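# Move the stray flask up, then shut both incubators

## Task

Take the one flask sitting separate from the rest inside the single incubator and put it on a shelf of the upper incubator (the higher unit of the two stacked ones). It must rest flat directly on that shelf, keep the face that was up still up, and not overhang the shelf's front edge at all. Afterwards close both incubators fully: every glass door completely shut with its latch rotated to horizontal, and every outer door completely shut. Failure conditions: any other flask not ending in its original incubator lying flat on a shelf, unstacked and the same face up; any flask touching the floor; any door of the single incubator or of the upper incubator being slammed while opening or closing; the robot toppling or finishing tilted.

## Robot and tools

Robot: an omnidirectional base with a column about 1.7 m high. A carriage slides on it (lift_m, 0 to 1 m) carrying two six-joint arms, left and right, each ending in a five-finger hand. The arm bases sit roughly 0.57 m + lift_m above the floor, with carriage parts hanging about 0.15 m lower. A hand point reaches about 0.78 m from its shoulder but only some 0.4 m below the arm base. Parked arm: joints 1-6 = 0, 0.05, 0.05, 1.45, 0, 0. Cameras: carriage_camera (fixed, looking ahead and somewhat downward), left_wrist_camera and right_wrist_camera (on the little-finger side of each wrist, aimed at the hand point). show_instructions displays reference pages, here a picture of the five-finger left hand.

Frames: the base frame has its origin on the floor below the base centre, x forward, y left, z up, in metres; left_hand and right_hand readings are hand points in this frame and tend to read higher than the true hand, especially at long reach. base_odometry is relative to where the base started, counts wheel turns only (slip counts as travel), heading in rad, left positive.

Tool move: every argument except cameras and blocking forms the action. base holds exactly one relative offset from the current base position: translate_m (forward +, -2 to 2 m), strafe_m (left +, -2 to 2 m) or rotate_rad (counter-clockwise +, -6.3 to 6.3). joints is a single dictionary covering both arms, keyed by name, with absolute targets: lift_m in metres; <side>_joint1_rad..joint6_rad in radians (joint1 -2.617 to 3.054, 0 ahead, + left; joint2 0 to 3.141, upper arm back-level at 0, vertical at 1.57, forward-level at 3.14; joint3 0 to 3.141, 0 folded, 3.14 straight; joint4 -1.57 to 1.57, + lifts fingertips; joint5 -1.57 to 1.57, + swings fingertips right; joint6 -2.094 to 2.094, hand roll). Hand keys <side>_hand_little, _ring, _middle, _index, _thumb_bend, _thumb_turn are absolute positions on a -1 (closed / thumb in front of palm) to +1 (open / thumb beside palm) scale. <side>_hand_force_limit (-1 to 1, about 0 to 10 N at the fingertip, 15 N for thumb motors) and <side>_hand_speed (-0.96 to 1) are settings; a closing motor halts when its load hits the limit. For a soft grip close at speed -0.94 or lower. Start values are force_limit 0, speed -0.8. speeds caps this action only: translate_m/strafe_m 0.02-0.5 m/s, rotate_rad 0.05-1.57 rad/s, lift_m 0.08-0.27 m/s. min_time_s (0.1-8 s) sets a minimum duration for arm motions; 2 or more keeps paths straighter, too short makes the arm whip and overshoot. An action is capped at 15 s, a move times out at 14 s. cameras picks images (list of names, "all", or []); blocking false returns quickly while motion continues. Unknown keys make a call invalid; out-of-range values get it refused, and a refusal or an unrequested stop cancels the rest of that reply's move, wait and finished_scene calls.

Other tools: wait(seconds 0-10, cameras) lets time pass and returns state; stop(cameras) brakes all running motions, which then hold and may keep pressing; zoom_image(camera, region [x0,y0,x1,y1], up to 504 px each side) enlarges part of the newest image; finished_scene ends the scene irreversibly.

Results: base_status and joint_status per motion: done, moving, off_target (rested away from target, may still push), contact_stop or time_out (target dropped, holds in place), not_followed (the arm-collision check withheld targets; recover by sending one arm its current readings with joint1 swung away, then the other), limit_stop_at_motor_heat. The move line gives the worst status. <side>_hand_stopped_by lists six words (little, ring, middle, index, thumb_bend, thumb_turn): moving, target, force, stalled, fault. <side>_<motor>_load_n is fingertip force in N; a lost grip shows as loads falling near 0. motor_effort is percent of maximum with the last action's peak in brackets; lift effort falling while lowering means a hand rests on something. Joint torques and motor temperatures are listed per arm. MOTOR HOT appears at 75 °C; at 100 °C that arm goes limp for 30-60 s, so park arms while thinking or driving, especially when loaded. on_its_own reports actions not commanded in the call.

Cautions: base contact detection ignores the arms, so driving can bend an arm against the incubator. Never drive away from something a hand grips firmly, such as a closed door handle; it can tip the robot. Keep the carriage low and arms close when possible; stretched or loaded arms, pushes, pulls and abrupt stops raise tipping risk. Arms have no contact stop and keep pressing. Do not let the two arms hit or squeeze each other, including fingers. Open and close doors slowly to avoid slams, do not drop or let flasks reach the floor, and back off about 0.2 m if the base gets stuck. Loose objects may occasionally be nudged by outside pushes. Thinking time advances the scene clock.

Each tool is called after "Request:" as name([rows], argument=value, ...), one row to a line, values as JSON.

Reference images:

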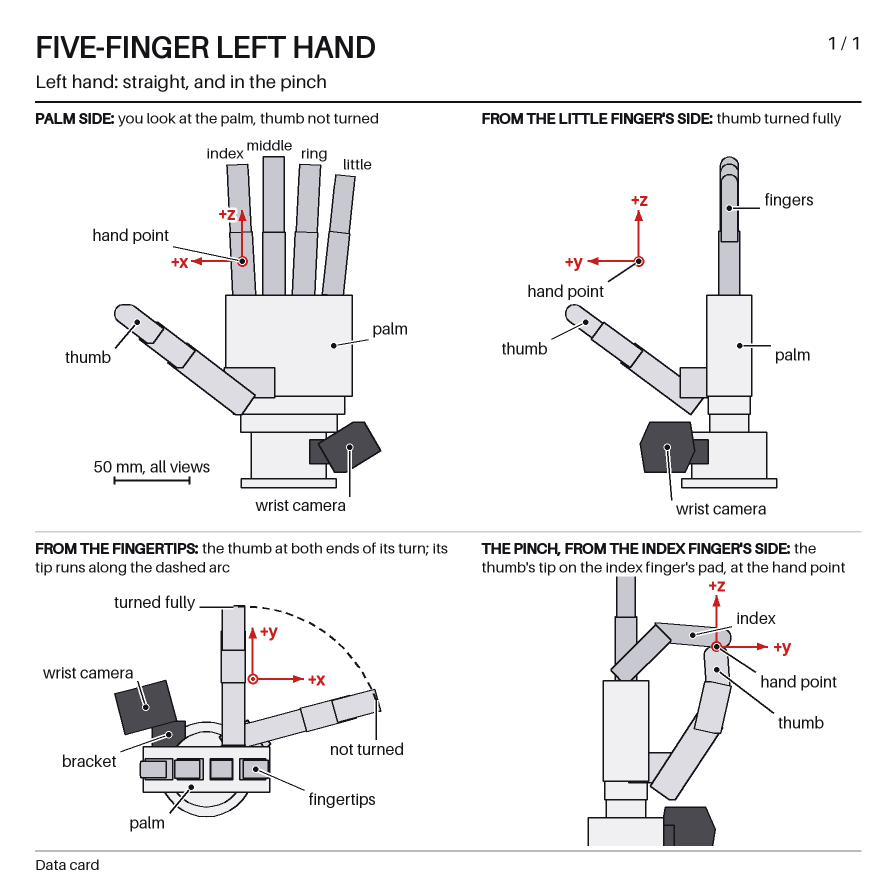

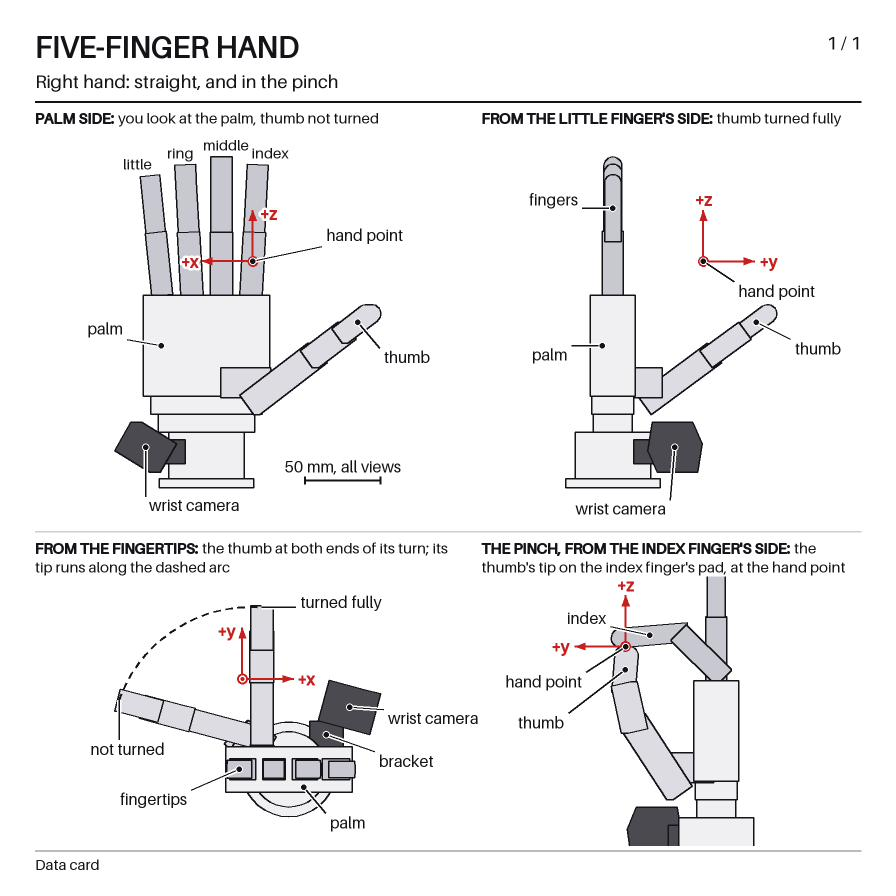

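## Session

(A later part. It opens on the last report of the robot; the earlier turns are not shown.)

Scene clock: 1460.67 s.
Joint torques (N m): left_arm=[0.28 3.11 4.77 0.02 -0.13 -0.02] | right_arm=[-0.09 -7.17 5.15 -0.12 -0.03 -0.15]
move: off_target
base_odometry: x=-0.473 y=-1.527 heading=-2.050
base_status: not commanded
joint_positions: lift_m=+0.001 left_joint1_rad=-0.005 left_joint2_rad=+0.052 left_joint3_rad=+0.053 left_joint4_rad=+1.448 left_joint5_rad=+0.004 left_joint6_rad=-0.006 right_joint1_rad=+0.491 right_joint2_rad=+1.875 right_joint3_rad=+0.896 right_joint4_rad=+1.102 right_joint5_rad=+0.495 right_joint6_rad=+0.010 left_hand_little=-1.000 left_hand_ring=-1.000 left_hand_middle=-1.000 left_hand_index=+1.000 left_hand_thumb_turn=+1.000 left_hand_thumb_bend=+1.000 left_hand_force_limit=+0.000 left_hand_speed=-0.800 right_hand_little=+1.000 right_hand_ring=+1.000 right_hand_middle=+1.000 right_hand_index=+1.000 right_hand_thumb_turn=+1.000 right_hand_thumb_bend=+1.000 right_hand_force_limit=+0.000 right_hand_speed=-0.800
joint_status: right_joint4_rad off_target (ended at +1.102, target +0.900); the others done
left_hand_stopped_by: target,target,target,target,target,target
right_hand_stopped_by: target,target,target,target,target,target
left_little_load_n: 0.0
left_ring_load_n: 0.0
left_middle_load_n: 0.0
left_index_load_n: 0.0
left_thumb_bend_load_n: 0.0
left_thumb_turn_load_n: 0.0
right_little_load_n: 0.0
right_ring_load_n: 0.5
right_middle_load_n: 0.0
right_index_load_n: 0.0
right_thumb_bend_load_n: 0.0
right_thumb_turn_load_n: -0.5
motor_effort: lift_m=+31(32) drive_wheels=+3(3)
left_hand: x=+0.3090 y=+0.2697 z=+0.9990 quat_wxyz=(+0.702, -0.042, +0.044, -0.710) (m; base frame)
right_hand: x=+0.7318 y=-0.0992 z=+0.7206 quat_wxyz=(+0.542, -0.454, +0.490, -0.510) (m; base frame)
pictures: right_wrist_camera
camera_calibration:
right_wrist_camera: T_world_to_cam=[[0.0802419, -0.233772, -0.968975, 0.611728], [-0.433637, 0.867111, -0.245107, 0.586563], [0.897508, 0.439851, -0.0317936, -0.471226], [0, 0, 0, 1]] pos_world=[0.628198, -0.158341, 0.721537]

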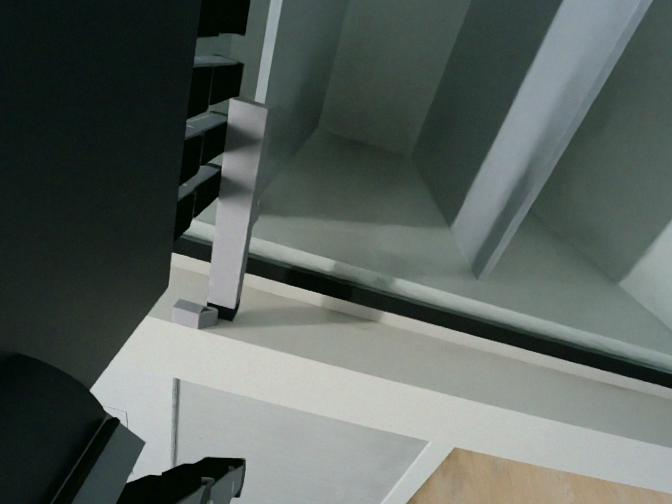

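Request:
move(joints={"lift_m": 0.3, "right_joint4_rad": 1.02})

Request:
move(joints={"right_joint1_rad": 0.234, "right_joint2_rad": 1.9, "right_joint3_rad": 1.2, "right_joint4_rad": -0.5, "right_joint5_rad": 0, "right_hand_middle": -1, "right_hand_ring": -1, "right_hand_little": -1}, base={"strafe_m": 0.12}, speeds={"strafe_m": 0.1}, min_time_s=2.5, cameras=["carriage_camera"])

Scene clock: 1531.90 s.
Joint torques (N m): left_arm=[0.28 3.12 4.77 0.04 -0.13 -0.02] | right_arm=[-0.1 -8.44 5.72 1.83 0.01 -0.15]
Motor temperatures (°C): left_arm=[23 30 34 25 26 23] | right_arm=[25 36 37 29 24 23]
move: done
base_odometry: x=-0.473 y=-1.527 heading=-2.050
base_status: not commanded
joint_positions: lift_m=+0.300 left_joint1_rad=-0.005 left_joint2_rad=+0.052 left_joint3_rad=+0.053 left_joint4_rad=+1.448 left_joint5_rad=+0.004 left_joint6_rad=-0.006 right_joint1_rad=+0.491 right_joint2_rad=+1.887 right_joint3_rad=+0.889 right_joint4_rad=+1.033 right_joint5_rad=+0.496 right_joint6_rad=+0.010 left_hand_little=-1.000 left_hand_ring=-1.000 left_hand_middle=-1.000 left_hand_index=+1.000 left_hand_thumb_turn=+1.000 left_hand_thumb_bend=+1.000 left_hand_force_limit=+0.000 left_hand_speed=-0.800 right_hand_little=+1.000 right_hand_ring=+1.000 right_hand_middle=+1.000 right_hand_index=+1.000 right_hand_thumb_turn=+1.000 right_hand_thumb_bend=+1.000 right_hand_force_limit=+0.000 right_hand_speed=-0.800
joint_status: all done
left_hand_stopped_by: target,target,target,target,target,target
right_hand_stopped_by: target,target,target,target,target,target
left_little_load_n: 0.0
left_ring_load_n: 0.0
left_middle_load_n: 0.0
left_index_load_n: 0.0
left_thumb_bend_load_n: 0.0
left_thumb_turn_load_n: -0.5
right_little_load_n: 0.0
right_ring_load_n: 0.0
right_middle_load_n: 0.0
right_index_load_n: 0.0
right_thumb_bend_load_n: 0.0
right_thumb_turn_load_n: -0.5
motor_effort: lift_m=+32(40) drive_wheels=+3(4)
left_hand: x=+0.3090 y=+0.2697 z=+1.2984 quat_wxyz=(+0.702, -0.042, +0.044, -0.710) (m; base frame)
right_hand: x=+0.7285 y=-0.1010 z=+0.9923 quat_wxyz=(+0.513, -0.484, +0.500, -0.502) (m; base frame)
pictures: none

Scene clock: 1536.00 s.
Joint torques (N m): left_arm=[0.18 3.14 4.77 0.02 -0.13 -0.02] | right_arm=[-0.46 -8.39 8.49 0.71 -0.02 -0.15]
move: done
base_odometry: x=-0.366 y=-1.583 heading=-2.051
base_status: done
joint_positions: lift_m=+0.300 left_joint1_rad=-0.004 left_joint2_rad=+0.052 left_joint3_rad=+0.053 left_joint4_rad=+1.448 left_joint5_rad=+0.003 left_joint6_rad=-0.006 right_joint1_rad=+0.239 right_joint2_rad=+1.887 right_joint3_rad=+1.177 right_joint4_rad=-0.480 right_joint5_rad=+0.009 right_joint6_rad=+0.010 left_hand_little=-1.000 left_hand_ring=-1.000 left_hand_middle=-1.000 left_hand_index=+1.000 left_hand_thumb_turn=+1.000 left_hand_thumb_bend=+1.000 left_hand_force_limit=+0.000 left_hand_speed=-0.800 right_hand_little=-1.000 right_hand_ring=-1.000 right_hand_middle=-1.000 right_hand_index=+1.000 right_hand_thumb_turn=+1.000 right_hand_thumb_bend=+1.000 right_hand_force_limit=+0.000 right_hand_speed=-0.800
joint_status: all done
left_hand_stopped_by: target,target,target,target,target,target
right_hand_stopped_by: target,target,target,target,target,target
left_little_load_n: 0.0
left_ring_load_n: 0.0
left_middle_load_n: 0.0
left_index_load_n: 0.0
left_thumb_bend_load_n: 0.0
left_thumb_turn_load_n: 0.0
right_little_load_n: 0.0
right_ring_load_n: 0.0
right_middle_load_n: 0.0
right_index_load_n: 0.0
right_thumb_bend_load_n: 0.0
right_thumb_turn_load_n: 0.0
motor_effort: lift_m=+32(32) drive_wheels=-3(13)
left_hand: x=+0.3090 y=+0.2698 z=+1.2984 quat_wxyz=(+0.702, -0.042, +0.044, -0.709) (m; base frame)
right_hand: x=+0.5692 y=-0.1853 z=+0.8307 quat_wxyz=(+0.147, -0.768, +0.611, -0.119) (m; base frame)
pictures: carriage_camera

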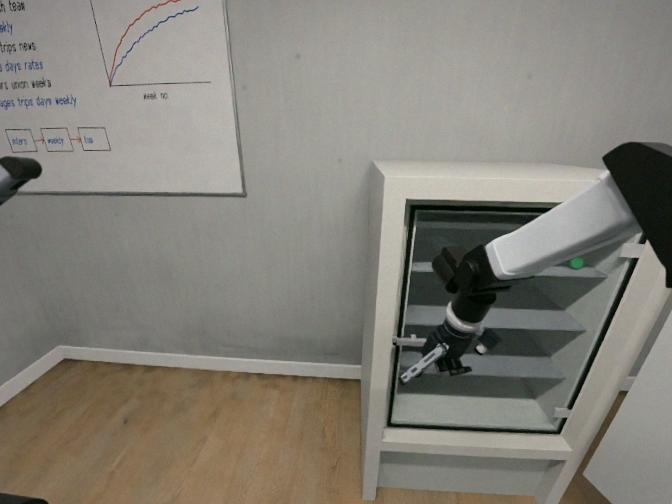

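Request:
move(joints={"lift_m": 0.34, "right_joint1_rad": 0.234, "right_joint2_rad": 2.324, "right_joint3_rad": 1.974, "right_joint4_rad": -0.85, "right_joint5_rad": 0}, min_time_s=3, cameras=["carriage_camera", "right_wrist_camera"])

Request:
zoom_image(camera="carriage_camera", region=[350, 270, 530, 410])

Scene clock: 1554.53 s.
Joint torques (N m): left_arm=[0.18 3.14 4.75 0.02 -0.13 -0.02] | right_arm=[-0.44 -11.1 9.29 0.74 -0.01 -0.15]
move: done
base_odometry: x=-0.366 y=-1.583 heading=-2.051
base_status: not commanded
joint_positions: lift_m=+0.340 left_joint1_rad=-0.004 left_joint2_rad=+0.052 left_joint3_rad=+0.053 left_joint4_rad=+1.448 left_joint5_rad=+0.003 left_joint6_rad=-0.006 right_joint1_rad=+0.239 right_joint2_rad=+2.297 right_joint3_rad=+1.949 right_joint4_rad=-0.829 right_joint5_rad=+0.008 right_joint6_rad=+0.010 left_hand_little=-1.000 left_hand_ring=-1.000 left_hand_middle=-1.000 left_hand_index=+1.000 left_hand_thumb_turn=+1.000 left_hand_thumb_bend=+1.000 left_hand_force_limit=+0.000 left_hand_speed=-0.800 right_hand_little=-1.000 right_hand_ring=-1.000 right_hand_middle=-1.000 right_hand_index=+1.000 right_hand_thumb_turn=+1.000 right_hand_thumb_bend=+1.000 right_hand_force_limit=+0.000 right_hand_speed=-0.800
joint_status: all done
left_hand_stopped_by: target,target,target,target,target,target
right_hand_stopped_by: target,target,target,target,target,target
left_little_load_n: 0.0
left_ring_load_n: 0.0
left_middle_load_n: 0.0
left_index_load_n: 0.0
left_thumb_bend_load_n: 0.0
left_thumb_turn_load_n: 0.0
right_little_load_n: 0.0
right_ring_load_n: 0.0
right_middle_load_n: 0.0
right_index_load_n: 0.0
right_thumb_bend_load_n: 0.0
right_thumb_turn_load_n: 0.0
motor_effort: lift_m=+32(40) drive_wheels=-3(3)
left_hand: x=+0.3090 y=+0.2698 z=+1.3385 quat_wxyz=(+0.702, -0.042, +0.044, -0.709) (m; base frame)
right_hand: x=+0.6882 y=-0.1561 z=+0.9049 quat_wxyz=(+0.152, -0.768, +0.611, -0.123) (m; base frame)
pictures: carriage_camera, right_wrist_camera
camera_calibration:
carriage_camera: T_world_to_cam=[[0.0544311, -0.998517, 0.000581901, -0.00990453], [-0.372741, -0.0208594, -0.927701, 1.26837], [0.926338, 0.0502789, -0.373323, 0.361196], [0, 0, 0, 1]] pos_world=[0.138722, -0.00159292, 1.31152]
right_wrist_camera: T_world_to_cam=[[-0.799581, -0.492723, -0.343357, 0.77943], [-0.593667, 0.734845, 0.327967, 0.233108], [0.0907177, 0.466076, -0.880082, 0.925775], [0, 0, 0, 1]] pos_world=[0.677622, -0.218737, 1.00593]

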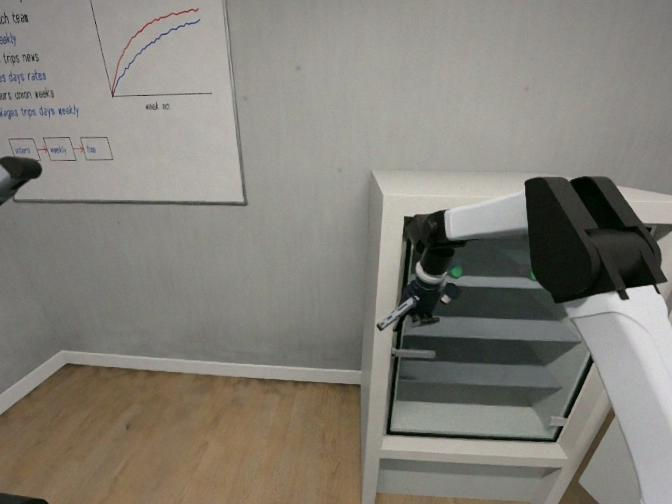

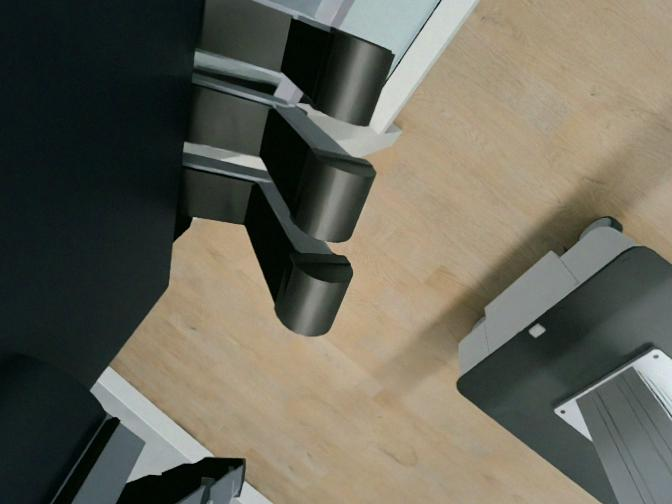

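Scaled by 2.800.

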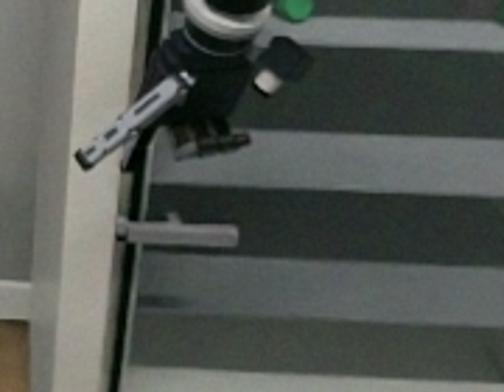

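Request:
move(joints={"lift_m": 0.29, "right_joint1_rad": 0.212}, cameras=["carriage_camera"])

Request:
zoom_image(camera="carriage_camera", region=[360, 270, 480, 400])

Scene clock: 1568.03 s.
Joint torques (N m): left_arm=[0.18 3.17 4.78 0.02 -0.13 -0.02] | right_arm=[0.05 -12.62 8.2 0.77 0.01 -0.14]
move: done
base_odometry: x=-0.366 y=-1.583 heading=-2.051
base_status: not commanded
joint_positions: lift_m=+0.290 left_joint1_rad=-0.004 left_joint2_rad=+0.052 left_joint3_rad=+0.053 left_joint4_rad=+1.448 left_joint5_rad=+0.003 left_joint6_rad=-0.006 right_joint1_rad=+0.212 right_joint2_rad=+2.312 right_joint3_rad=+1.961 right_joint4_rad=-0.838 right_joint5_rad=+0.005 right_joint6_rad=+0.010 left_hand_little=-1.000 left_hand_ring=-1.000 left_hand_middle=-1.000 left_hand_index=+1.000 left_hand_thumb_turn=+1.000 left_hand_thumb_bend=+1.000 left_hand_force_limit=+0.000 left_hand_speed=-0.800 right_hand_little=-1.000 right_hand_ring=-1.000 right_hand_middle=-1.000 right_hand_index=+1.000 right_hand_thumb_turn=+1.000 right_hand_thumb_bend=+1.000 right_hand_force_limit=+0.000 right_hand_speed=-0.800
joint_status: all done
left_hand_stopped_by: target,target,target,target,target,target
right_hand_stopped_by: target,target,target,target,target,target
left_little_load_n: 0.0
left_ring_load_n: 0.0
left_middle_load_n: 0.0
left_index_load_n: 0.0
left_thumb_bend_load_n: 0.0
left_thumb_turn_load_n: -0.5
right_little_load_n: 0.0
right_ring_load_n: 0.0
right_middle_load_n: 0.0
right_index_load_n: 0.0
right_thumb_bend_load_n: 0.0
right_thumb_turn_load_n: 0.0
motor_effort: lift_m=+33(33) drive_wheels=-3(3)
left_hand: x=+0.3091 y=+0.2698 z=+1.2882 quat_wxyz=(+0.702, -0.042, +0.044, -0.709) (m; base frame)
right_hand: x=+0.6914 y=-0.1687 z=+0.8508 quat_wxyz=(+0.146, -0.760, +0.621, -0.120) (m; base frame)
pictures: carriage_camera
camera_calibration:
carriage_camera: T_world_to_cam=[[0.0544311, -0.998517, 0.000581901, -0.00987538], [-0.372741, -0.0208594, -0.927701, 1.22189], [0.926338, 0.0502789, -0.373323, 0.342492], [0, 0, 0, 1]] pos_world=[0.138722, -0.00159292, 1.26142]

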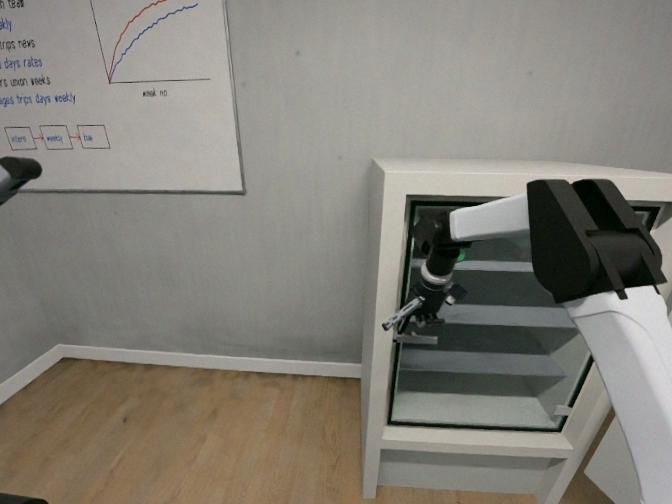

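Scaled by 3.877.

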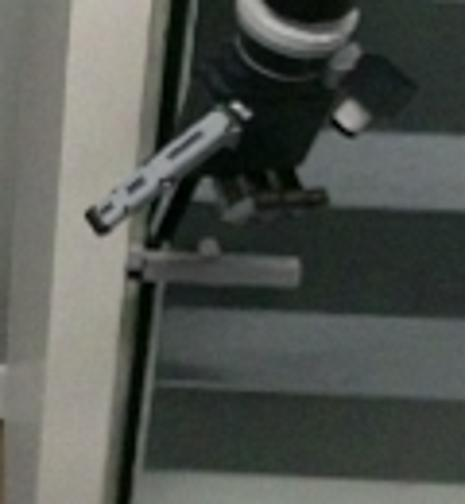

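Request:
move(joints={"lift_m": 0.25}, cameras=["carriage_camera"])

Request:
zoom_image(camera="carriage_camera", region=[360, 260, 480, 390])

Scene clock: 1581.97 s.
Joint torques (N m): left_arm=[0.18 3.22 4.86 0.02 -0.13 -0.02] | right_arm=[-0.01 -12.9 8.12 0.81 0.01 -0.15]
Motor temperatures (°C): left_arm=[23 30 34 25 26 23] | right_arm=[25 41 40 29 24 23]
move: done
base_odometry: x=-0.366 y=-1.583 heading=-2.051
base_status: not commanded
joint_positions: lift_m=+0.250 left_joint1_rad=-0.004 left_joint2_rad=+0.052 left_joint3_rad=+0.052 left_joint4_rad=+1.448 left_joint5_rad=+0.003 left_joint6_rad=-0.006 right_joint1_rad=+0.212 right_joint2_rad=+2.315 right_joint3_rad=+1.962 right_joint4_rad=-0.841 right_joint5_rad=+0.005 right_joint6_rad=+0.010 left_hand_little=-1.000 left_hand_ring=-1.000 left_hand_middle=-1.000 left_hand_index=+1.000 left_hand_thumb_turn=+1.000 left_hand_thumb_bend=+1.000 left_hand_force_limit=+0.000 left_hand_speed=-0.800 right_hand_little=-1.000 right_hand_ring=-1.000 right_hand_middle=-1.000 right_hand_index=+1.000 right_hand_thumb_turn=+1.000 right_hand_thumb_bend=+1.000 right_hand_force_limit=+0.000 right_hand_speed=-0.800
joint_status: all done
left_hand_stopped_by: target,target,target,target,target,target
right_hand_stopped_by: target,target,target,target,target,target
left_little_load_n: 0.0
left_ring_load_n: 0.0
left_middle_load_n: 0.0
left_index_load_n: 0.0
left_thumb_bend_load_n: 0.0
left_thumb_turn_load_n: 0.0
right_little_load_n: 0.0
right_ring_load_n: 0.0
right_middle_load_n: 0.0
right_index_load_n: 0.0
right_thumb_bend_load_n: 0.0
right_thumb_turn_load_n: 0.0
motor_effort: lift_m=+33(34) drive_wheels=-2(3)
left_hand: x=+0.3092 y=+0.2698 z=+1.2480 quat_wxyz=(+0.702, -0.042, +0.045, -0.709) (m; base frame)
right_hand: x=+0.6908 y=-0.1688 z=+0.8100 quat_wxyz=(+0.145, -0.761, +0.622, -0.119) (m; base frame)
pictures: carriage_camera
camera_calibration:
carriage_camera: T_world_to_cam=[[0.0544311, -0.998517, 0.000581901, -0.0098521], [-0.372741, -0.0208594, -0.927701, 1.18478], [0.926338, 0.0502789, -0.373323, 0.327559], [0, 0, 0, 1]] pos_world=[0.138722, -0.00159292, 1.22142]

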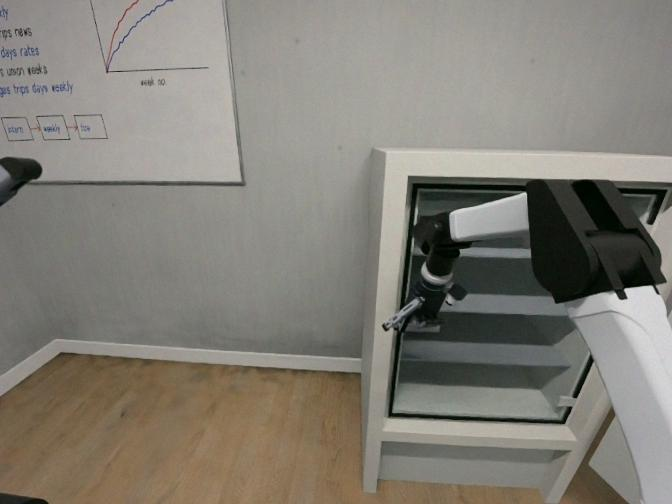

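Scaled by 3.877.

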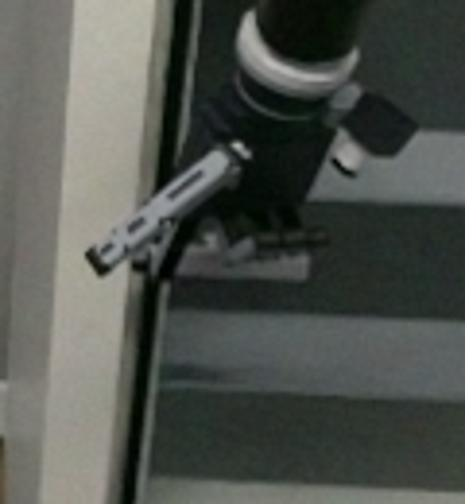

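Request:
move(joints={"lift_m": 0.31})

Request:
move(base={"translate_m": 0.015}, speeds={"translate_m": 0.03})

Request:
move(joints={"lift_m": 0.26}, cameras=["carriage_camera"])

Request:
zoom_image(camera="carriage_camera", region=[360, 260, 480, 390])

Scene clock: 1610.13 s.
Joint torques (N m): left_arm=[0.17 3.19 4.89 -0.01 -0.12 -0.02] | right_arm=[0.03 -12.92 7.97 0.82 0 -0.15]
move: done
base_odometry: x=-0.366 y=-1.583 heading=-2.051
base_status: not commanded
joint_positions: lift_m=+0.310 left_joint1_rad=-0.004 left_joint2_rad=+0.052 left_joint3_rad=+0.052 left_joint4_rad=+1.448 left_joint5_rad=+0.003 left_joint6_rad=-0.006 right_joint1_rad=+0.212 right_joint2_rad=+2.315 right_joint3_rad=+1.964 right_joint4_rad=-0.842 right_joint5_rad=+0.005 right_joint6_rad=+0.010 left_hand_little=-1.000 left_hand_ring=-1.000 left_hand_middle=-1.000 left_hand_index=+1.000 left_hand_thumb_turn=+1.000 left_hand_thumb_bend=+1.000 left_hand_force_limit=+0.000 left_hand_speed=-0.800 right_hand_little=-1.000 right_hand_ring=-1.000 right_hand_middle=-1.000 right_hand_index=+1.000 right_hand_thumb_turn=+1.000 right_hand_thumb_bend=+1.000 right_hand_force_limit=+0.000 right_hand_speed=-0.800
joint_status: all done
left_hand_stopped_by: target,target,target,target,target,target
right_hand_stopped_by: target,target,target,target,target,target
left_little_load_n: 0.0
left_ring_load_n: 0.0
left_middle_load_n: 0.0
left_index_load_n: 0.0
left_thumb_bend_load_n: 0.0
left_thumb_turn_load_n: -0.5
right_little_load_n: 0.0
right_ring_load_n: 0.0
right_middle_load_n: 0.0
right_index_load_n: 0.0
right_thumb_bend_load_n: 0.0
right_thumb_turn_load_n: 0.0
motor_effort: lift_m=+32(40) drive_wheels=+1(3)
left_hand: x=+0.3092 y=+0.2698 z=+1.3081 quat_wxyz=(+0.702, -0.042, +0.045, -0.709) (m; base frame)
right_hand: x=+0.6910 y=-0.1687 z=+0.8704 quat_wxyz=(+0.145, -0.760, +0.622, -0.119) (m; base frame)
pictures: none

Scene clock: 1611.13 s.
Joint torques (N m): left_arm=[0.17 3.02 4.83 0.03 -0.13 -0.02] | right_arm=[0.06 -13 7.92 0.82 0 -0.15]
move: done
base_odometry: x=-0.373 y=-1.596 heading=-2.050
base_status: done
joint_positions: lift_m=+0.310 left_joint1_rad=-0.004 left_joint2_rad=+0.052 left_joint3_rad=+0.052 left_joint4_rad=+1.449 left_joint5_rad=+0.003 left_joint6_rad=-0.006 right_joint1_rad=+0.212 right_joint2_rad=+2.315 right_joint3_rad=+1.964 right_joint4_rad=-0.843 right_joint5_rad=+0.005 right_joint6_rad=+0.010 left_hand_little=-1.000 left_hand_ring=-1.000 left_hand_middle=-1.000 left_hand_index=+1.000 left_hand_thumb_turn=+1.000 left_hand_thumb_bend=+1.000 left_hand_force_limit=+0.000 left_hand_speed=-0.800 right_hand_little=-1.000 right_hand_ring=-1.000 right_hand_middle=-1.000 right_hand_index=+1.000 right_hand_thumb_turn=+1.000 right_hand_thumb_bend=+1.000 right_hand_force_limit=+0.000 right_hand_speed=-0.800
joint_status: not commanded
left_hand_stopped_by: target,target,target,target,target,target
right_hand_stopped_by: target,target,target,target,target,target
left_little_load_n: 0.0
left_ring_load_n: 0.0
left_middle_load_n: 0.0
left_index_load_n: 0.0
left_thumb_bend_load_n: 0.0
left_thumb_turn_load_n: 0.0
right_little_load_n: 0.0
right_ring_load_n: 0.5
right_middle_load_n: 0.0
right_index_load_n: 0.0
right_thumb_bend_load_n: 0.0
right_thumb_turn_load_n: 0.0
motor_effort: lift_m=+32(32) drive_wheels=+5(10)
left_hand: x=+0.3090 y=+0.2698 z=+1.3081 quat_wxyz=(+0.702, -0.042, +0.044, -0.709) (m; base frame)
right_hand: x=+0.6909 y=-0.1688 z=+0.8704 quat_wxyz=(+0.145, -0.761, +0.622, -0.119) (m; base frame)
pictures: none

Scene clock: 1611.87 s.
Joint torques (N m): left_arm=[0.18 3.21 4.85 0 -0.13 -0.02] | right_arm=[0.12 -13 7.91 0.84 -0.02 -0.15]
move: done
base_odometry: x=-0.373 y=-1.596 heading=-2.050
base_status: not commanded
joint_positions: lift_m=+0.260 left_joint1_rad=-0.004 left_joint2_rad=+0.051 left_joint3_rad=+0.052 left_joint4_rad=+1.449 left_joint5_rad=+0.003 left_joint6_rad=-0.006 right_joint1_rad=+0.211 right_joint2_rad=+2.316 right_joint3_rad=+1.965 right_joint4_rad=-0.845 right_joint5_rad=+0.008 right_joint6_rad=+0.010 left_hand_little=-1.000 left_hand_ring=-1.000 left_hand_middle=-1.000 left_hand_index=+1.000 left_hand_thumb_turn=+1.000 left_hand_thumb_bend=+1.000 left_hand_force_limit=+0.000 left_hand_speed=-0.800 right_hand_little=-1.000 right_hand_ring=-1.000 right_hand_middle=-1.000 right_hand_index=+1.000 right_hand_thumb_turn=+1.000 right_hand_thumb_bend=+1.000 right_hand_force_limit=+0.000 right_hand_speed=-0.800
joint_status: all done
left_hand_stopped_by: target,target,target,target,target,target
right_hand_stopped_by: target,target,target,target,target,target
left_little_load_n: 0.0
left_ring_load_n: 0.0
left_middle_load_n: 0.0
left_index_load_n: 0.0
left_thumb_bend_load_n: 0.0
left_thumb_turn_load_n: 0.0
right_little_load_n: 0.0
right_ring_load_n: 0.0
right_middle_load_n: 0.0
right_index_load_n: 0.0
right_thumb_bend_load_n: -0.5
right_thumb_turn_load_n: 0.0
motor_effort: lift_m=+32(34) drive_wheels=+4(5)
left_hand: x=+0.3089 y=+0.2698 z=+1.2581 quat_wxyz=(+0.702, -0.042, +0.044, -0.709) (m; base frame)
right_hand: x=+0.6907 y=-0.1696 z=+0.8201 quat_wxyz=(+0.143, -0.760, +0.622, -0.120) (m; base frame)
pictures: carriage_camera
camera_calibration:
carriage_camera: T_world_to_cam=[[0.0544311, -0.998517, 0.000581901, -0.00985798], [-0.372741, -0.0208594, -0.927701, 1.19415], [0.926338, 0.0502789, -0.373323, 0.33133], [0, 0, 0, 1]] pos_world=[0.138722, -0.00159292, 1.23152]

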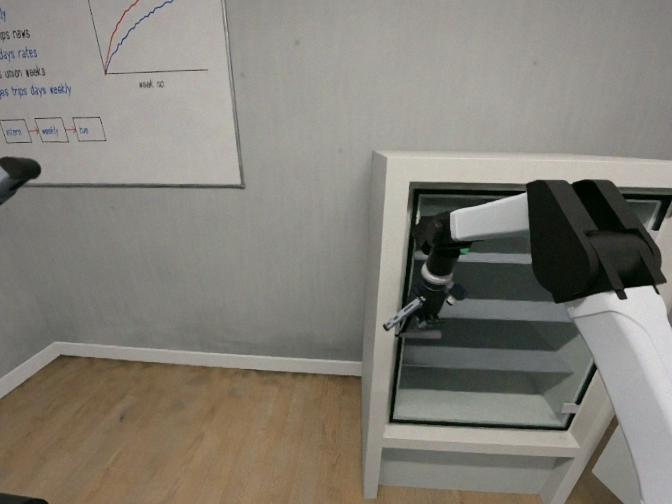

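Scaled by 3.877.

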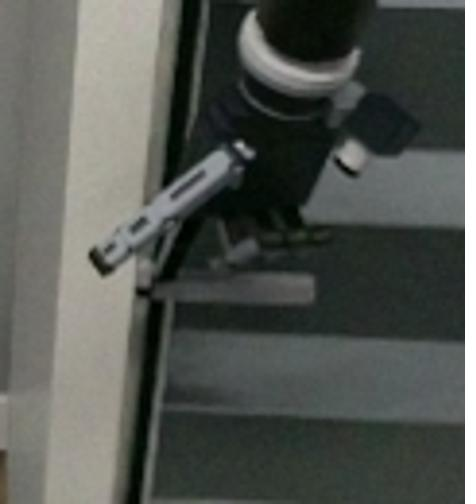

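Request:
move(joints={"lift_m": 0.235}, cameras=["carriage_camera"])

Request:
zoom_image(camera="carriage_camera", region=[360, 250, 480, 380])

Scene clock: 1627.43 s.
Joint torques (N m): left_arm=[0.18 3.19 4.86 0.06 -0.13 -0.02] | right_arm=[0.1 -13.14 7.82 0.87 -0.01 -0.14]
move: done
base_odometry: x=-0.373 y=-1.596 heading=-2.050
base_status: not commanded
joint_positions: lift_m=+0.235 left_joint1_rad=-0.004 left_joint2_rad=+0.051 left_joint3_rad=+0.051 left_joint4_rad=+1.449 left_joint5_rad=+0.003 left_joint6_rad=-0.006 right_joint1_rad=+0.211 right_joint2_rad=+2.317 right_joint3_rad=+1.965 right_joint4_rad=-0.849 right_joint5_rad=+0.007 right_joint6_rad=+0.010 left_hand_little=-1.000 left_hand_ring=-1.000 left_hand_middle=-1.000 left_hand_index=+1.000 left_hand_thumb_turn=+1.000 left_hand_thumb_bend=+1.000 left_hand_force_limit=+0.000 left_hand_speed=-0.800 right_hand_little=-1.000 right_hand_ring=-1.000 right_hand_middle=-1.000 right_hand_index=+1.000 right_hand_thumb_turn=+1.000 right_hand_thumb_bend=+1.000 right_hand_force_limit=+0.000 right_hand_speed=-0.800
joint_status: all done
left_hand_stopped_by: target,target,target,target,target,target
right_hand_stopped_by: target,target,target,target,target,target
left_little_load_n: 0.0
left_ring_load_n: 0.0
left_middle_load_n: 0.0
left_index_load_n: 0.0
left_thumb_bend_load_n: 0.0
left_thumb_turn_load_n: 0.0
right_little_load_n: 0.0
right_ring_load_n: 0.0
right_middle_load_n: 0.0
right_index_load_n: 0.0
right_thumb_bend_load_n: 0.0
right_thumb_turn_load_n: 0.0
motor_effort: lift_m=+33(33) drive_wheels=+4(5)
left_hand: x=+0.3090 y=+0.2698 z=+1.2330 quat_wxyz=(+0.702, -0.042, +0.044, -0.709) (m; base frame)
right_hand: x=+0.6893 y=-0.1696 z=+0.7944 quat_wxyz=(+0.141, -0.761, +0.622, -0.117) (m; base frame)
pictures: carriage_camera
camera_calibration:
carriage_camera: T_world_to_cam=[[0.0544311, -0.998517, 0.000581901, -0.00984337], [-0.372741, -0.0208594, -0.927701, 1.17087], [0.926338, 0.0502789, -0.373323, 0.32196], [0, 0, 0, 1]] pos_world=[0.138722, -0.00159292, 1.20642]

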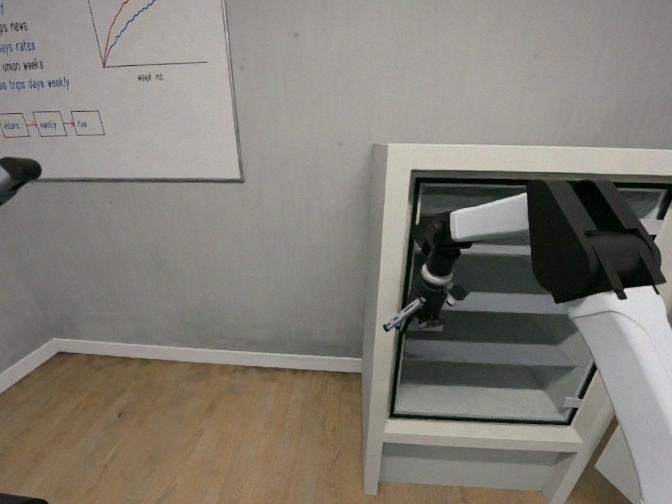

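Scaled by 3.877.

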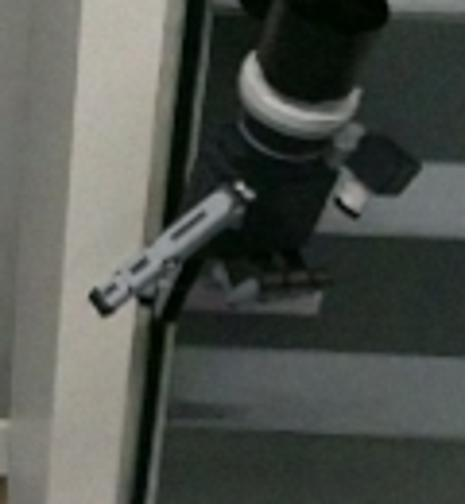

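Request:
move(joints={"lift_m": 0.31})

Request:
move(base={"translate_m": 0.014}, speeds={"translate_m": 0.03})

Request:
move(joints={"lift_m": 0.255})

Request:
move(joints={"lift_m": 0.235}, cameras=["carriage_camera"])

Request:
zoom_image(camera="carriage_camera", region=[360, 250, 480, 380])

Scene clock: 1645.43 s.
Joint torques (N m): left_arm=[0.17 3.22 4.86 -0.02 -0.13 -0.02] | right_arm=[0.09 -13.14 7.87 0.87 -0.01 -0.15]
move: done
base_odometry: x=-0.373 y=-1.596 heading=-2.050
base_status: not commanded
joint_positions: lift_m=+0.310 left_joint1_rad=-0.004 left_joint2_rad=+0.051 left_joint3_rad=+0.051 left_joint4_rad=+1.449 left_joint5_rad=+0.003 left_joint6_rad=-0.006 right_joint1_rad=+0.211 right_joint2_rad=+2.317 right_joint3_rad=+1.965 right_joint4_rad=-0.849 right_joint5_rad=+0.007 right_joint6_rad=+0.010 left_hand_little=-1.000 left_hand_ring=-1.000 left_hand_middle=-1.000 left_hand_index=+1.000 left_hand_thumb_turn=+1.000 left_hand_thumb_bend=+1.000 left_hand_force_limit=+0.000 left_hand_speed=-0.800 right_hand_little=-1.000 right_hand_ring=-1.000 right_hand_middle=-1.000 right_hand_index=+1.000 right_hand_thumb_turn=+1.000 right_hand_thumb_bend=+1.000 right_hand_force_limit=+0.000 right_hand_speed=-0.800
joint_status: all done
left_hand_stopped_by: target,target,target,target,target,target
right_hand_stopped_by: target,target,target,target,target,target
left_little_load_n: 0.0
left_ring_load_n: 0.0
left_middle_load_n: 0.0
left_index_load_n: 0.0
left_thumb_bend_load_n: 0.0
left_thumb_turn_load_n: 0.0
right_little_load_n: 0.0
right_ring_load_n: 0.0
right_middle_load_n: 0.0
right_index_load_n: 0.0
right_thumb_bend_load_n: 0.0
right_thumb_turn_load_n: 0.0
motor_effort: lift_m=+32(40) drive_wheels=+4(6)
left_hand: x=+0.3090 y=+0.2698 z=+1.3080 quat_wxyz=(+0.702, -0.042, +0.044, -0.709) (m; base frame)
right_hand: x=+0.6893 y=-0.1696 z=+0.8694 quat_wxyz=(+0.141, -0.761, +0.622, -0.117) (m; base frame)
pictures: none

Scene clock: 1646.33 s.
Joint torques (N m): left_arm=[0.17 3.21 4.94 -0.01 -0.13 -0.02] | right_arm=[0.09 -11.82 7.73 1.42 -0.01 -0.15]
move: done
base_odometry: x=-0.379 y=-1.608 heading=-2.050
base_status: done
joint_positions: lift_m=+0.310 left_joint1_rad=-0.004 left_joint2_rad=+0.051 left_joint3_rad=+0.051 left_joint4_rad=+1.450 left_joint5_rad=+0.003 left_joint6_rad=-0.006 right_joint1_rad=+0.211 right_joint2_rad=+2.306 right_joint3_rad=+1.965 right_joint4_rad=-0.913 right_joint5_rad=+0.007 right_joint6_rad=+0.010 left_hand_little=-1.000 left_hand_ring=-1.000 left_hand_middle=-1.000 left_hand_index=+1.000 left_hand_thumb_turn=+1.000 left_hand_thumb_bend=+1.000 left_hand_force_limit=+0.000 left_hand_speed=-0.800 right_hand_little=-1.000 right_hand_ring=-1.000 right_hand_middle=-1.000 right_hand_index=+1.000 right_hand_thumb_turn=+1.000 right_hand_thumb_bend=+1.000 right_hand_force_limit=+0.000 right_hand_speed=-0.800
joint_status: not commanded
left_hand_stopped_by: target,target,target,target,target,target
right_hand_stopped_by: target,target,target,target,target,target
left_little_load_n: 0.0
left_ring_load_n: 0.0
left_middle_load_n: 0.0
left_index_load_n: 0.0
left_thumb_bend_load_n: 0.0
left_thumb_turn_load_n: 0.0
right_little_load_n: 0.0
right_ring_load_n: 0.0
right_middle_load_n: 0.0
right_index_load_n: 0.0
right_thumb_bend_load_n: 0.0
right_thumb_turn_load_n: 0.0
motor_effort: lift_m=+32(32) drive_wheels=+5(12)
left_hand: x=+0.3087 y=+0.2698 z=+1.3081 quat_wxyz=(+0.702, -0.042, +0.044, -0.709) (m; base frame)
right_hand: x=+0.6735 y=-0.1730 z=+0.8722 quat_wxyz=(+0.121, -0.765, +0.625, -0.101) (m; base frame)
pictures: none

Scene clock: 1647.10 s.
Joint torques (N m): left_arm=[0.17 3.22 4.93 -0.01 -0.12 -0.02] | right_arm=[-0.59 -9.96 6.84 1.24 -0.01 -0.14]
move: done
base_odometry: x=-0.379 y=-1.608 heading=-2.050
base_status: not commanded
joint_positions: lift_m=+0.255 left_joint1_rad=-0.004 left_joint2_rad=+0.051 left_joint3_rad=+0.051 left_joint4_rad=+1.450 left_joint5_rad=+0.003 left_joint6_rad=-0.006 right_joint1_rad=+0.218 right_joint2_rad=+2.287 right_joint3_rad=+1.976 right_joint4_rad=-0.885 right_joint5_rad=+0.006 right_joint6_rad=+0.010 left_hand_little=-1.000 left_hand_ring=-1.000 left_hand_middle=-1.000 left_hand_index=+1.000 left_hand_thumb_turn=+1.000 left_hand_thumb_bend=+1.000 left_hand_force_limit=+0.000 left_hand_speed=-0.800 right_hand_little=-1.000 right_hand_ring=-1.000 right_hand_middle=-1.000 right_hand_index=+1.000 right_hand_thumb_turn=+1.000 right_hand_thumb_bend=+1.000 right_hand_force_limit=+0.000 right_hand_speed=-0.800
joint_status: all done
left_hand_stopped_by: target,target,target,target,target,target
right_hand_stopped_by: target,target,target,target,target,target
left_little_load_n: 0.0
left_ring_load_n: 0.0
left_middle_load_n: 0.0
left_index_load_n: 0.0
left_thumb_bend_load_n: 0.0
left_thumb_turn_load_n: 0.0
right_little_load_n: 0.0
right_ring_load_n: 0.0
right_middle_load_n: 0.0
right_index_load_n: 0.0
right_thumb_bend_load_n: 0.0
right_thumb_turn_load_n: 0.0
motor_effort: lift_m=+31(32) drive_wheels=+5(6)
left_hand: x=+0.3087 y=+0.2698 z=+1.2531 quat_wxyz=(+0.702, -0.042, +0.044, -0.709) (m; base frame)
right_hand: x=+0.6849 y=-0.1671 z=+0.8302 quat_wxyz=(+0.144, -0.763, +0.619, -0.118) (m; base frame)
pictures: none

Scene clock: 1647.67 s.
Joint torques (N m): left_arm=[0.17 3.23 4.9 -0.01 -0.13 -0.02] | right_arm=[-0.95 -9.22 6.95 1.05 0 -0.14]
move: done
base_odometry: x=-0.379 y=-1.608 heading=-2.050
base_status: not commanded
joint_positions: lift_m=+0.235 left_joint1_rad=-0.004 left_joint2_rad=+0.051 left_joint3_rad=+0.051 left_joint4_rad=+1.450 left_joint5_rad=+0.003 left_joint6_rad=-0.006 right_joint1_rad=+0.222 right_joint2_rad=+2.280 right_joint3_rad=+1.976 right_joint4_rad=-0.858 right_joint5_rad=+0.006 right_joint6_rad=+0.010 left_hand_little=-1.000 left_hand_ring=-1.000 left_hand_middle=-1.000 left_hand_index=+1.000 left_hand_thumb_turn=+1.000 left_hand_thumb_bend=+1.000 left_hand_force_limit=+0.000 left_hand_speed=-0.800 right_hand_little=-1.000 right_hand_ring=-1.000 right_hand_middle=-1.000 right_hand_index=+1.000 right_hand_thumb_turn=+1.000 right_hand_thumb_bend=+1.000 right_hand_force_limit=+0.000 right_hand_speed=-0.800
joint_status: all done
left_hand_stopped_by: target,target,target,target,target,target
right_hand_stopped_by: target,target,target,target,target,target
left_little_load_n: 0.0
left_ring_load_n: 0.0
left_middle_load_n: 0.0
left_index_load_n: 0.0
left_thumb_bend_load_n: 0.5
left_thumb_turn_load_n: 0.0
right_little_load_n: 0.0
right_ring_load_n: 0.0
right_middle_load_n: 0.5
right_index_load_n: 0.0
right_thumb_bend_load_n: 0.0
right_thumb_turn_load_n: 0.0
motor_effort: lift_m=+31(32) drive_wheels=+6(6)
left_hand: x=+0.3087 y=+0.2698 z=+1.2331 quat_wxyz=(+0.702, -0.042, +0.044, -0.709) (m; base frame)
right_hand: x=+0.6922 y=-0.1635 z=+0.8150 quat_wxyz=(+0.157, -0.761, +0.616, -0.128) (m; base frame)
pictures: carriage_camera
camera_calibration:
carriage_camera: T_world_to_cam=[[0.0544311, -0.998517, 0.000581901, -0.00984349], [-0.372741, -0.0208594, -0.927701, 1.17105], [0.926338, 0.0502789, -0.373323, 0.322034], [0, 0, 0, 1]] pos_world=[0.138722, -0.00159292, 1.20662]

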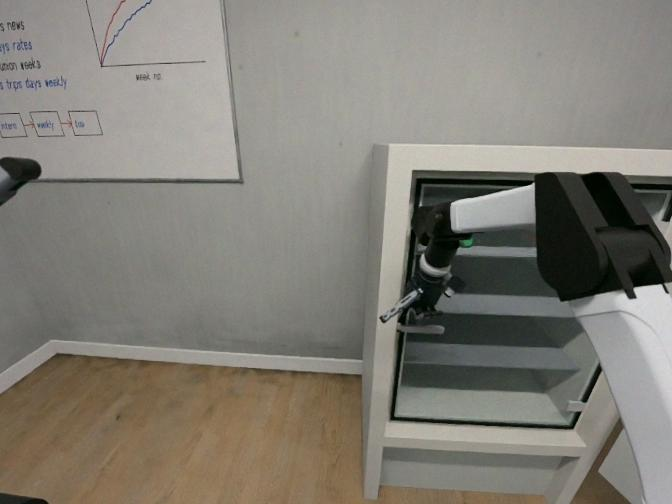

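Scaled by 3.877.

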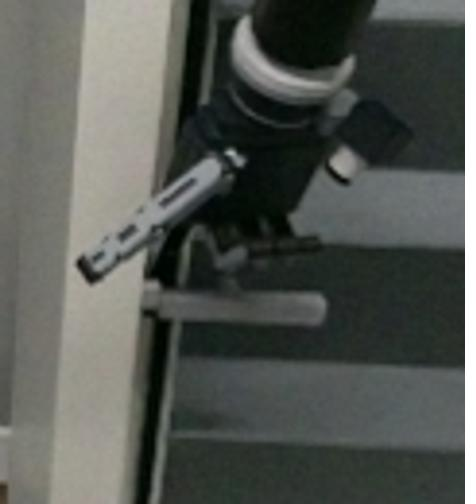

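Request:
zoom_image(camera="carriage_camera", region=[375, 280, 450, 345])

Scaled by 6.720.

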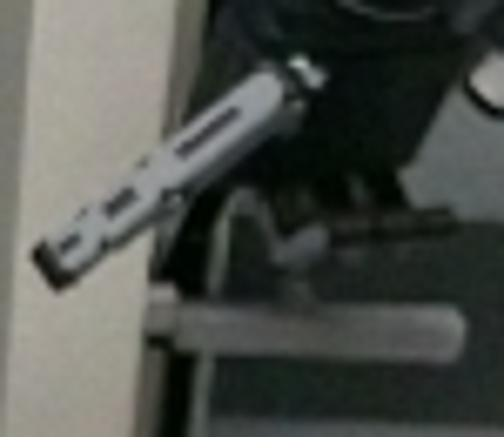

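Request:
move(joints={"lift_m": 0.275})

Request:
move(joints={"right_joint1_rad": 0.176, "right_joint2_rad": 2.324, "right_joint3_rad": 1.974, "right_joint4_rad": -0.85}, cameras=["carriage_camera"])

Request:
zoom_image(camera="carriage_camera", region=[375, 280, 450, 345])

Scene clock: 1683.23 s.
Joint torques (N m): left_arm=[0.18 3.23 4.93 -0.01 -0.12 -0.02] | right_arm=[-1.09 -11.6 9.87 0.92 -0.24 -0.2]
move: done
base_odometry: x=-0.379 y=-1.608 heading=-2.050
base_status: not commanded
joint_positions: lift_m=+0.275 left_joint1_rad=-0.004 left_joint2_rad=+0.051 left_joint3_rad=+0.051 left_joint4_rad=+1.450 left_joint5_rad=+0.003 left_joint6_rad=-0.006 right_joint1_rad=+0.223 right_joint2_rad=+2.303 right_joint3_rad=+1.941 right_joint4_rad=-0.857 right_joint5_rad=+0.033 right_joint6_rad=+0.017 left_hand_little=-1.000 left_hand_ring=-1.000 left_hand_middle=-1.000 left_hand_index=+1.000 left_hand_thumb_turn=+1.000 left_hand_thumb_bend=+1.000 left_hand_force_limit=+0.000 left_hand_speed=-0.800 right_hand_little=-1.000 right_hand_ring=-1.000 right_hand_middle=-1.000 right_hand_index=+1.000 right_hand_thumb_turn=+1.000 right_hand_thumb_bend=+1.000 right_hand_force_limit=+0.000 right_hand_speed=-0.800
joint_status: all done
left_hand_stopped_by: target,target,target,target,target,target
right_hand_stopped_by: target,target,target,target,target,target
left_little_load_n: 0.0
left_ring_load_n: 0.0
left_middle_load_n: 0.0
left_index_load_n: 0.0
left_thumb_bend_load_n: 0.0
left_thumb_turn_load_n: 0.0
right_little_load_n: 0.5
right_ring_load_n: 0.0
right_middle_load_n: 0.0
right_index_load_n: 0.0
right_thumb_bend_load_n: 0.0
right_thumb_turn_load_n: 0.0
motor_effort: lift_m=+32(43) drive_wheels=+5(11)
left_hand: x=+0.3087 y=+0.2698 z=+1.2730 quat_wxyz=(+0.702, -0.042, +0.044, -0.709) (m; base frame)
right_hand: x=+0.6818 y=-0.1702 z=+0.8332 quat_wxyz=(+0.128, -0.762, +0.623, -0.121) (m; base frame)
pictures: none

Scene clock: 1683.77 s.
Joint torques (N m): left_arm=[0.18 3.22 4.9 -0.01 -0.13 -0.02] | right_arm=[-3.77 -11.58 9.85 1 -0.09 -0.2]
move: off_target
base_odometry: x=-0.379 y=-1.608 heading=-2.050
base_status: not commanded
joint_positions: lift_m=+0.275 left_joint1_rad=-0.004 left_joint2_rad=+0.051 left_joint3_rad=+0.051 left_joint4_rad=+1.450 left_joint5_rad=+0.003 left_joint6_rad=-0.006 right_joint1_rad=+0.215 right_joint2_rad=+2.303 right_joint3_rad=+1.941 right_joint4_rad=-0.867 right_joint5_rad=+0.016 right_joint6_rad=+0.015 left_hand_little=-1.000 left_hand_ring=-1.000 left_hand_middle=-1.000 left_hand_index=+1.000 left_hand_thumb_turn=+1.000 left_hand_thumb_bend=+1.000 left_hand_force_limit=+0.000 left_hand_speed=-0.800 right_hand_little=-1.000 right_hand_ring=-1.000 right_hand_middle=-1.000 right_hand_index=+1.000 right_hand_thumb_turn=+1.000 right_hand_thumb_bend=+1.000 right_hand_force_limit=+0.000 right_hand_speed=-0.800
joint_status: right_joint1_rad off_target (ended at +0.215, target +0.176); the others done
left_hand_stopped_by: target,target,target,target,target,target
right_hand_stopped_by: target,target,target,target,target,target
left_little_load_n: 0.0
left_ring_load_n: 0.0
left_middle_load_n: 0.0
left_index_load_n: -0.5
left_thumb_bend_load_n: 0.0
left_thumb_turn_load_n: 0.0
right_little_load_n: 0.5
right_ring_load_n: 0.0
right_middle_load_n: 0.0
right_index_load_n: 0.5
right_thumb_bend_load_n: 0.0
right_thumb_turn_load_n: 0.0
motor_effort: lift_m=+32(32) drive_wheels=+5(5)
left_hand: x=+0.3087 y=+0.2698 z=+1.2730 quat_wxyz=(+0.702, -0.042, +0.044, -0.709) (m; base frame)
right_hand: x=+0.6794 y=-0.1716 z=+0.8333 quat_wxyz=(+0.129, -0.762, +0.625, -0.112) (m; base frame)
pictures: carriage_camera
camera_calibration:
carriage_camera: T_world_to_cam=[[0.0544311, -0.998517, 0.000581901, -0.00986671], [-0.372741, -0.0208594, -0.927701, 1.20807], [0.926338, 0.0502789, -0.373323, 0.33693], [0, 0, 0, 1]] pos_world=[0.138722, -0.00159292, 1.24652]

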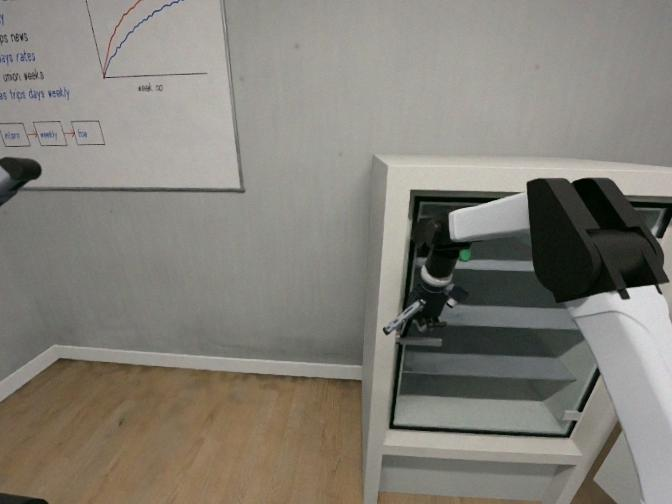

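Scaled by 6.720.

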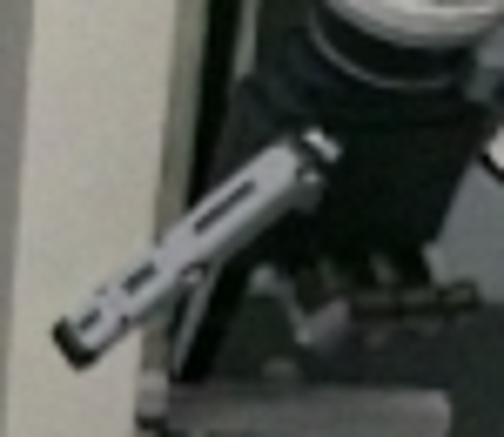

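Request:
move(joints={"lift_m": 0.32}, base={"translate_m": -0.02}, speeds={"translate_m": 0.03}, cameras=["carriage_camera"])

Request:
zoom_image(camera="carriage_camera", region=[375, 290, 450, 355])

Scene clock: 1695.57 s.
Joint torques (N m): left_arm=[0.17 3.38 4.92 0.05 -0.13 -0.02] | right_arm=[-0.24 -12.78 8.88 0.97 -0.01 -0.19]
move: done
base_odometry: x=-0.370 y=-1.591 heading=-2.050
base_status: done
joint_positions: lift_m=+0.320 left_joint1_rad=-0.004 left_joint2_rad=+0.051 left_joint3_rad=+0.051 left_joint4_rad=+1.450 left_joint5_rad=+0.003 left_joint6_rad=-0.006 right_joint1_rad=+0.179 right_joint2_rad=+2.314 right_joint3_rad=+1.953 right_joint4_rad=-0.864 right_joint5_rad=+0.007 right_joint6_rad=+0.015 left_hand_little=-1.000 left_hand_ring=-1.000 left_hand_middle=-1.000 left_hand_index=+1.000 left_hand_thumb_turn=+1.000 left_hand_thumb_bend=+1.000 left_hand_force_limit=+0.000 left_hand_speed=-0.800 right_hand_little=-1.000 right_hand_ring=-1.000 right_hand_middle=-1.000 right_hand_index=+1.000 right_hand_thumb_turn=+1.000 right_hand_thumb_bend=+1.000 right_hand_force_limit=+0.000 right_hand_speed=-0.800
joint_status: all done
left_hand_stopped_by: target,target,target,target,target,target
right_hand_stopped_by: target,target,target,target,target,target
left_little_load_n: 0.0
left_ring_load_n: 0.0
left_middle_load_n: 0.0
left_index_load_n: 0.0
left_thumb_bend_load_n: 0.0
left_thumb_turn_load_n: 0.0
right_little_load_n: 0.0
right_ring_load_n: 0.0
right_middle_load_n: 0.0
right_index_load_n: 0.0
right_thumb_bend_load_n: 0.0
right_thumb_turn_load_n: 0.0
on_its_own: right_joint1_rad moved -0.035 to your old target +0.176
motor_effort: lift_m=+32(40) drive_wheels=+3(13)
left_hand: x=+0.3087 y=+0.2698 z=+1.3180 quat_wxyz=(+0.702, -0.042, +0.044, -0.709) (m; base frame)
right_hand: x=+0.6862 y=-0.1860 z=+0.8768 quat_wxyz=(+0.131, -0.751, +0.637, -0.112) (m; base frame)
pictures: carriage_camera
camera_calibration:
carriage_camera: T_world_to_cam=[[0.0544311, -0.998517, 0.000581901, -0.00989289], [-0.372741, -0.0208594, -0.927701, 1.24981], [0.926338, 0.0502789, -0.373323, 0.353729], [0, 0, 0, 1]] pos_world=[0.138722, -0.00159292, 1.29152]

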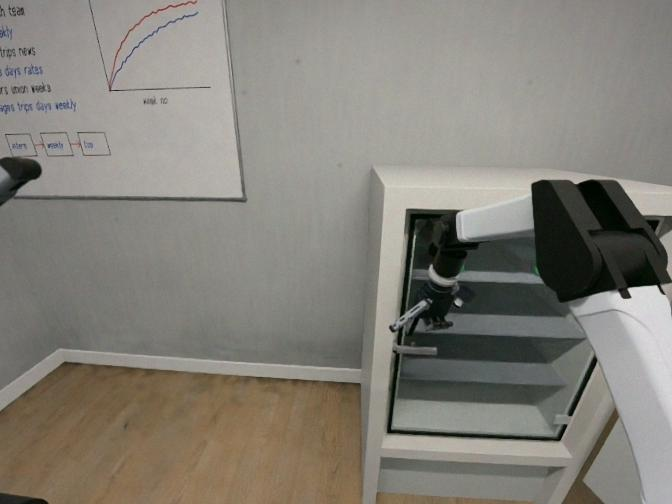

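Scaled by 6.720.

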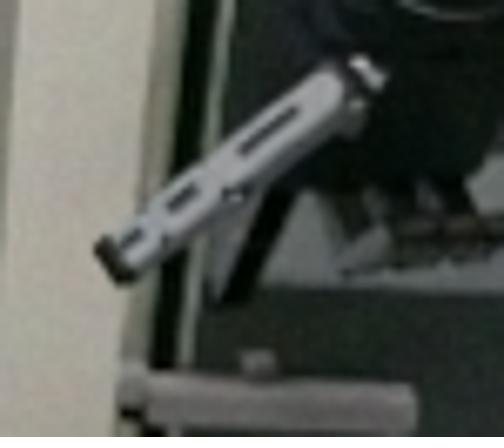

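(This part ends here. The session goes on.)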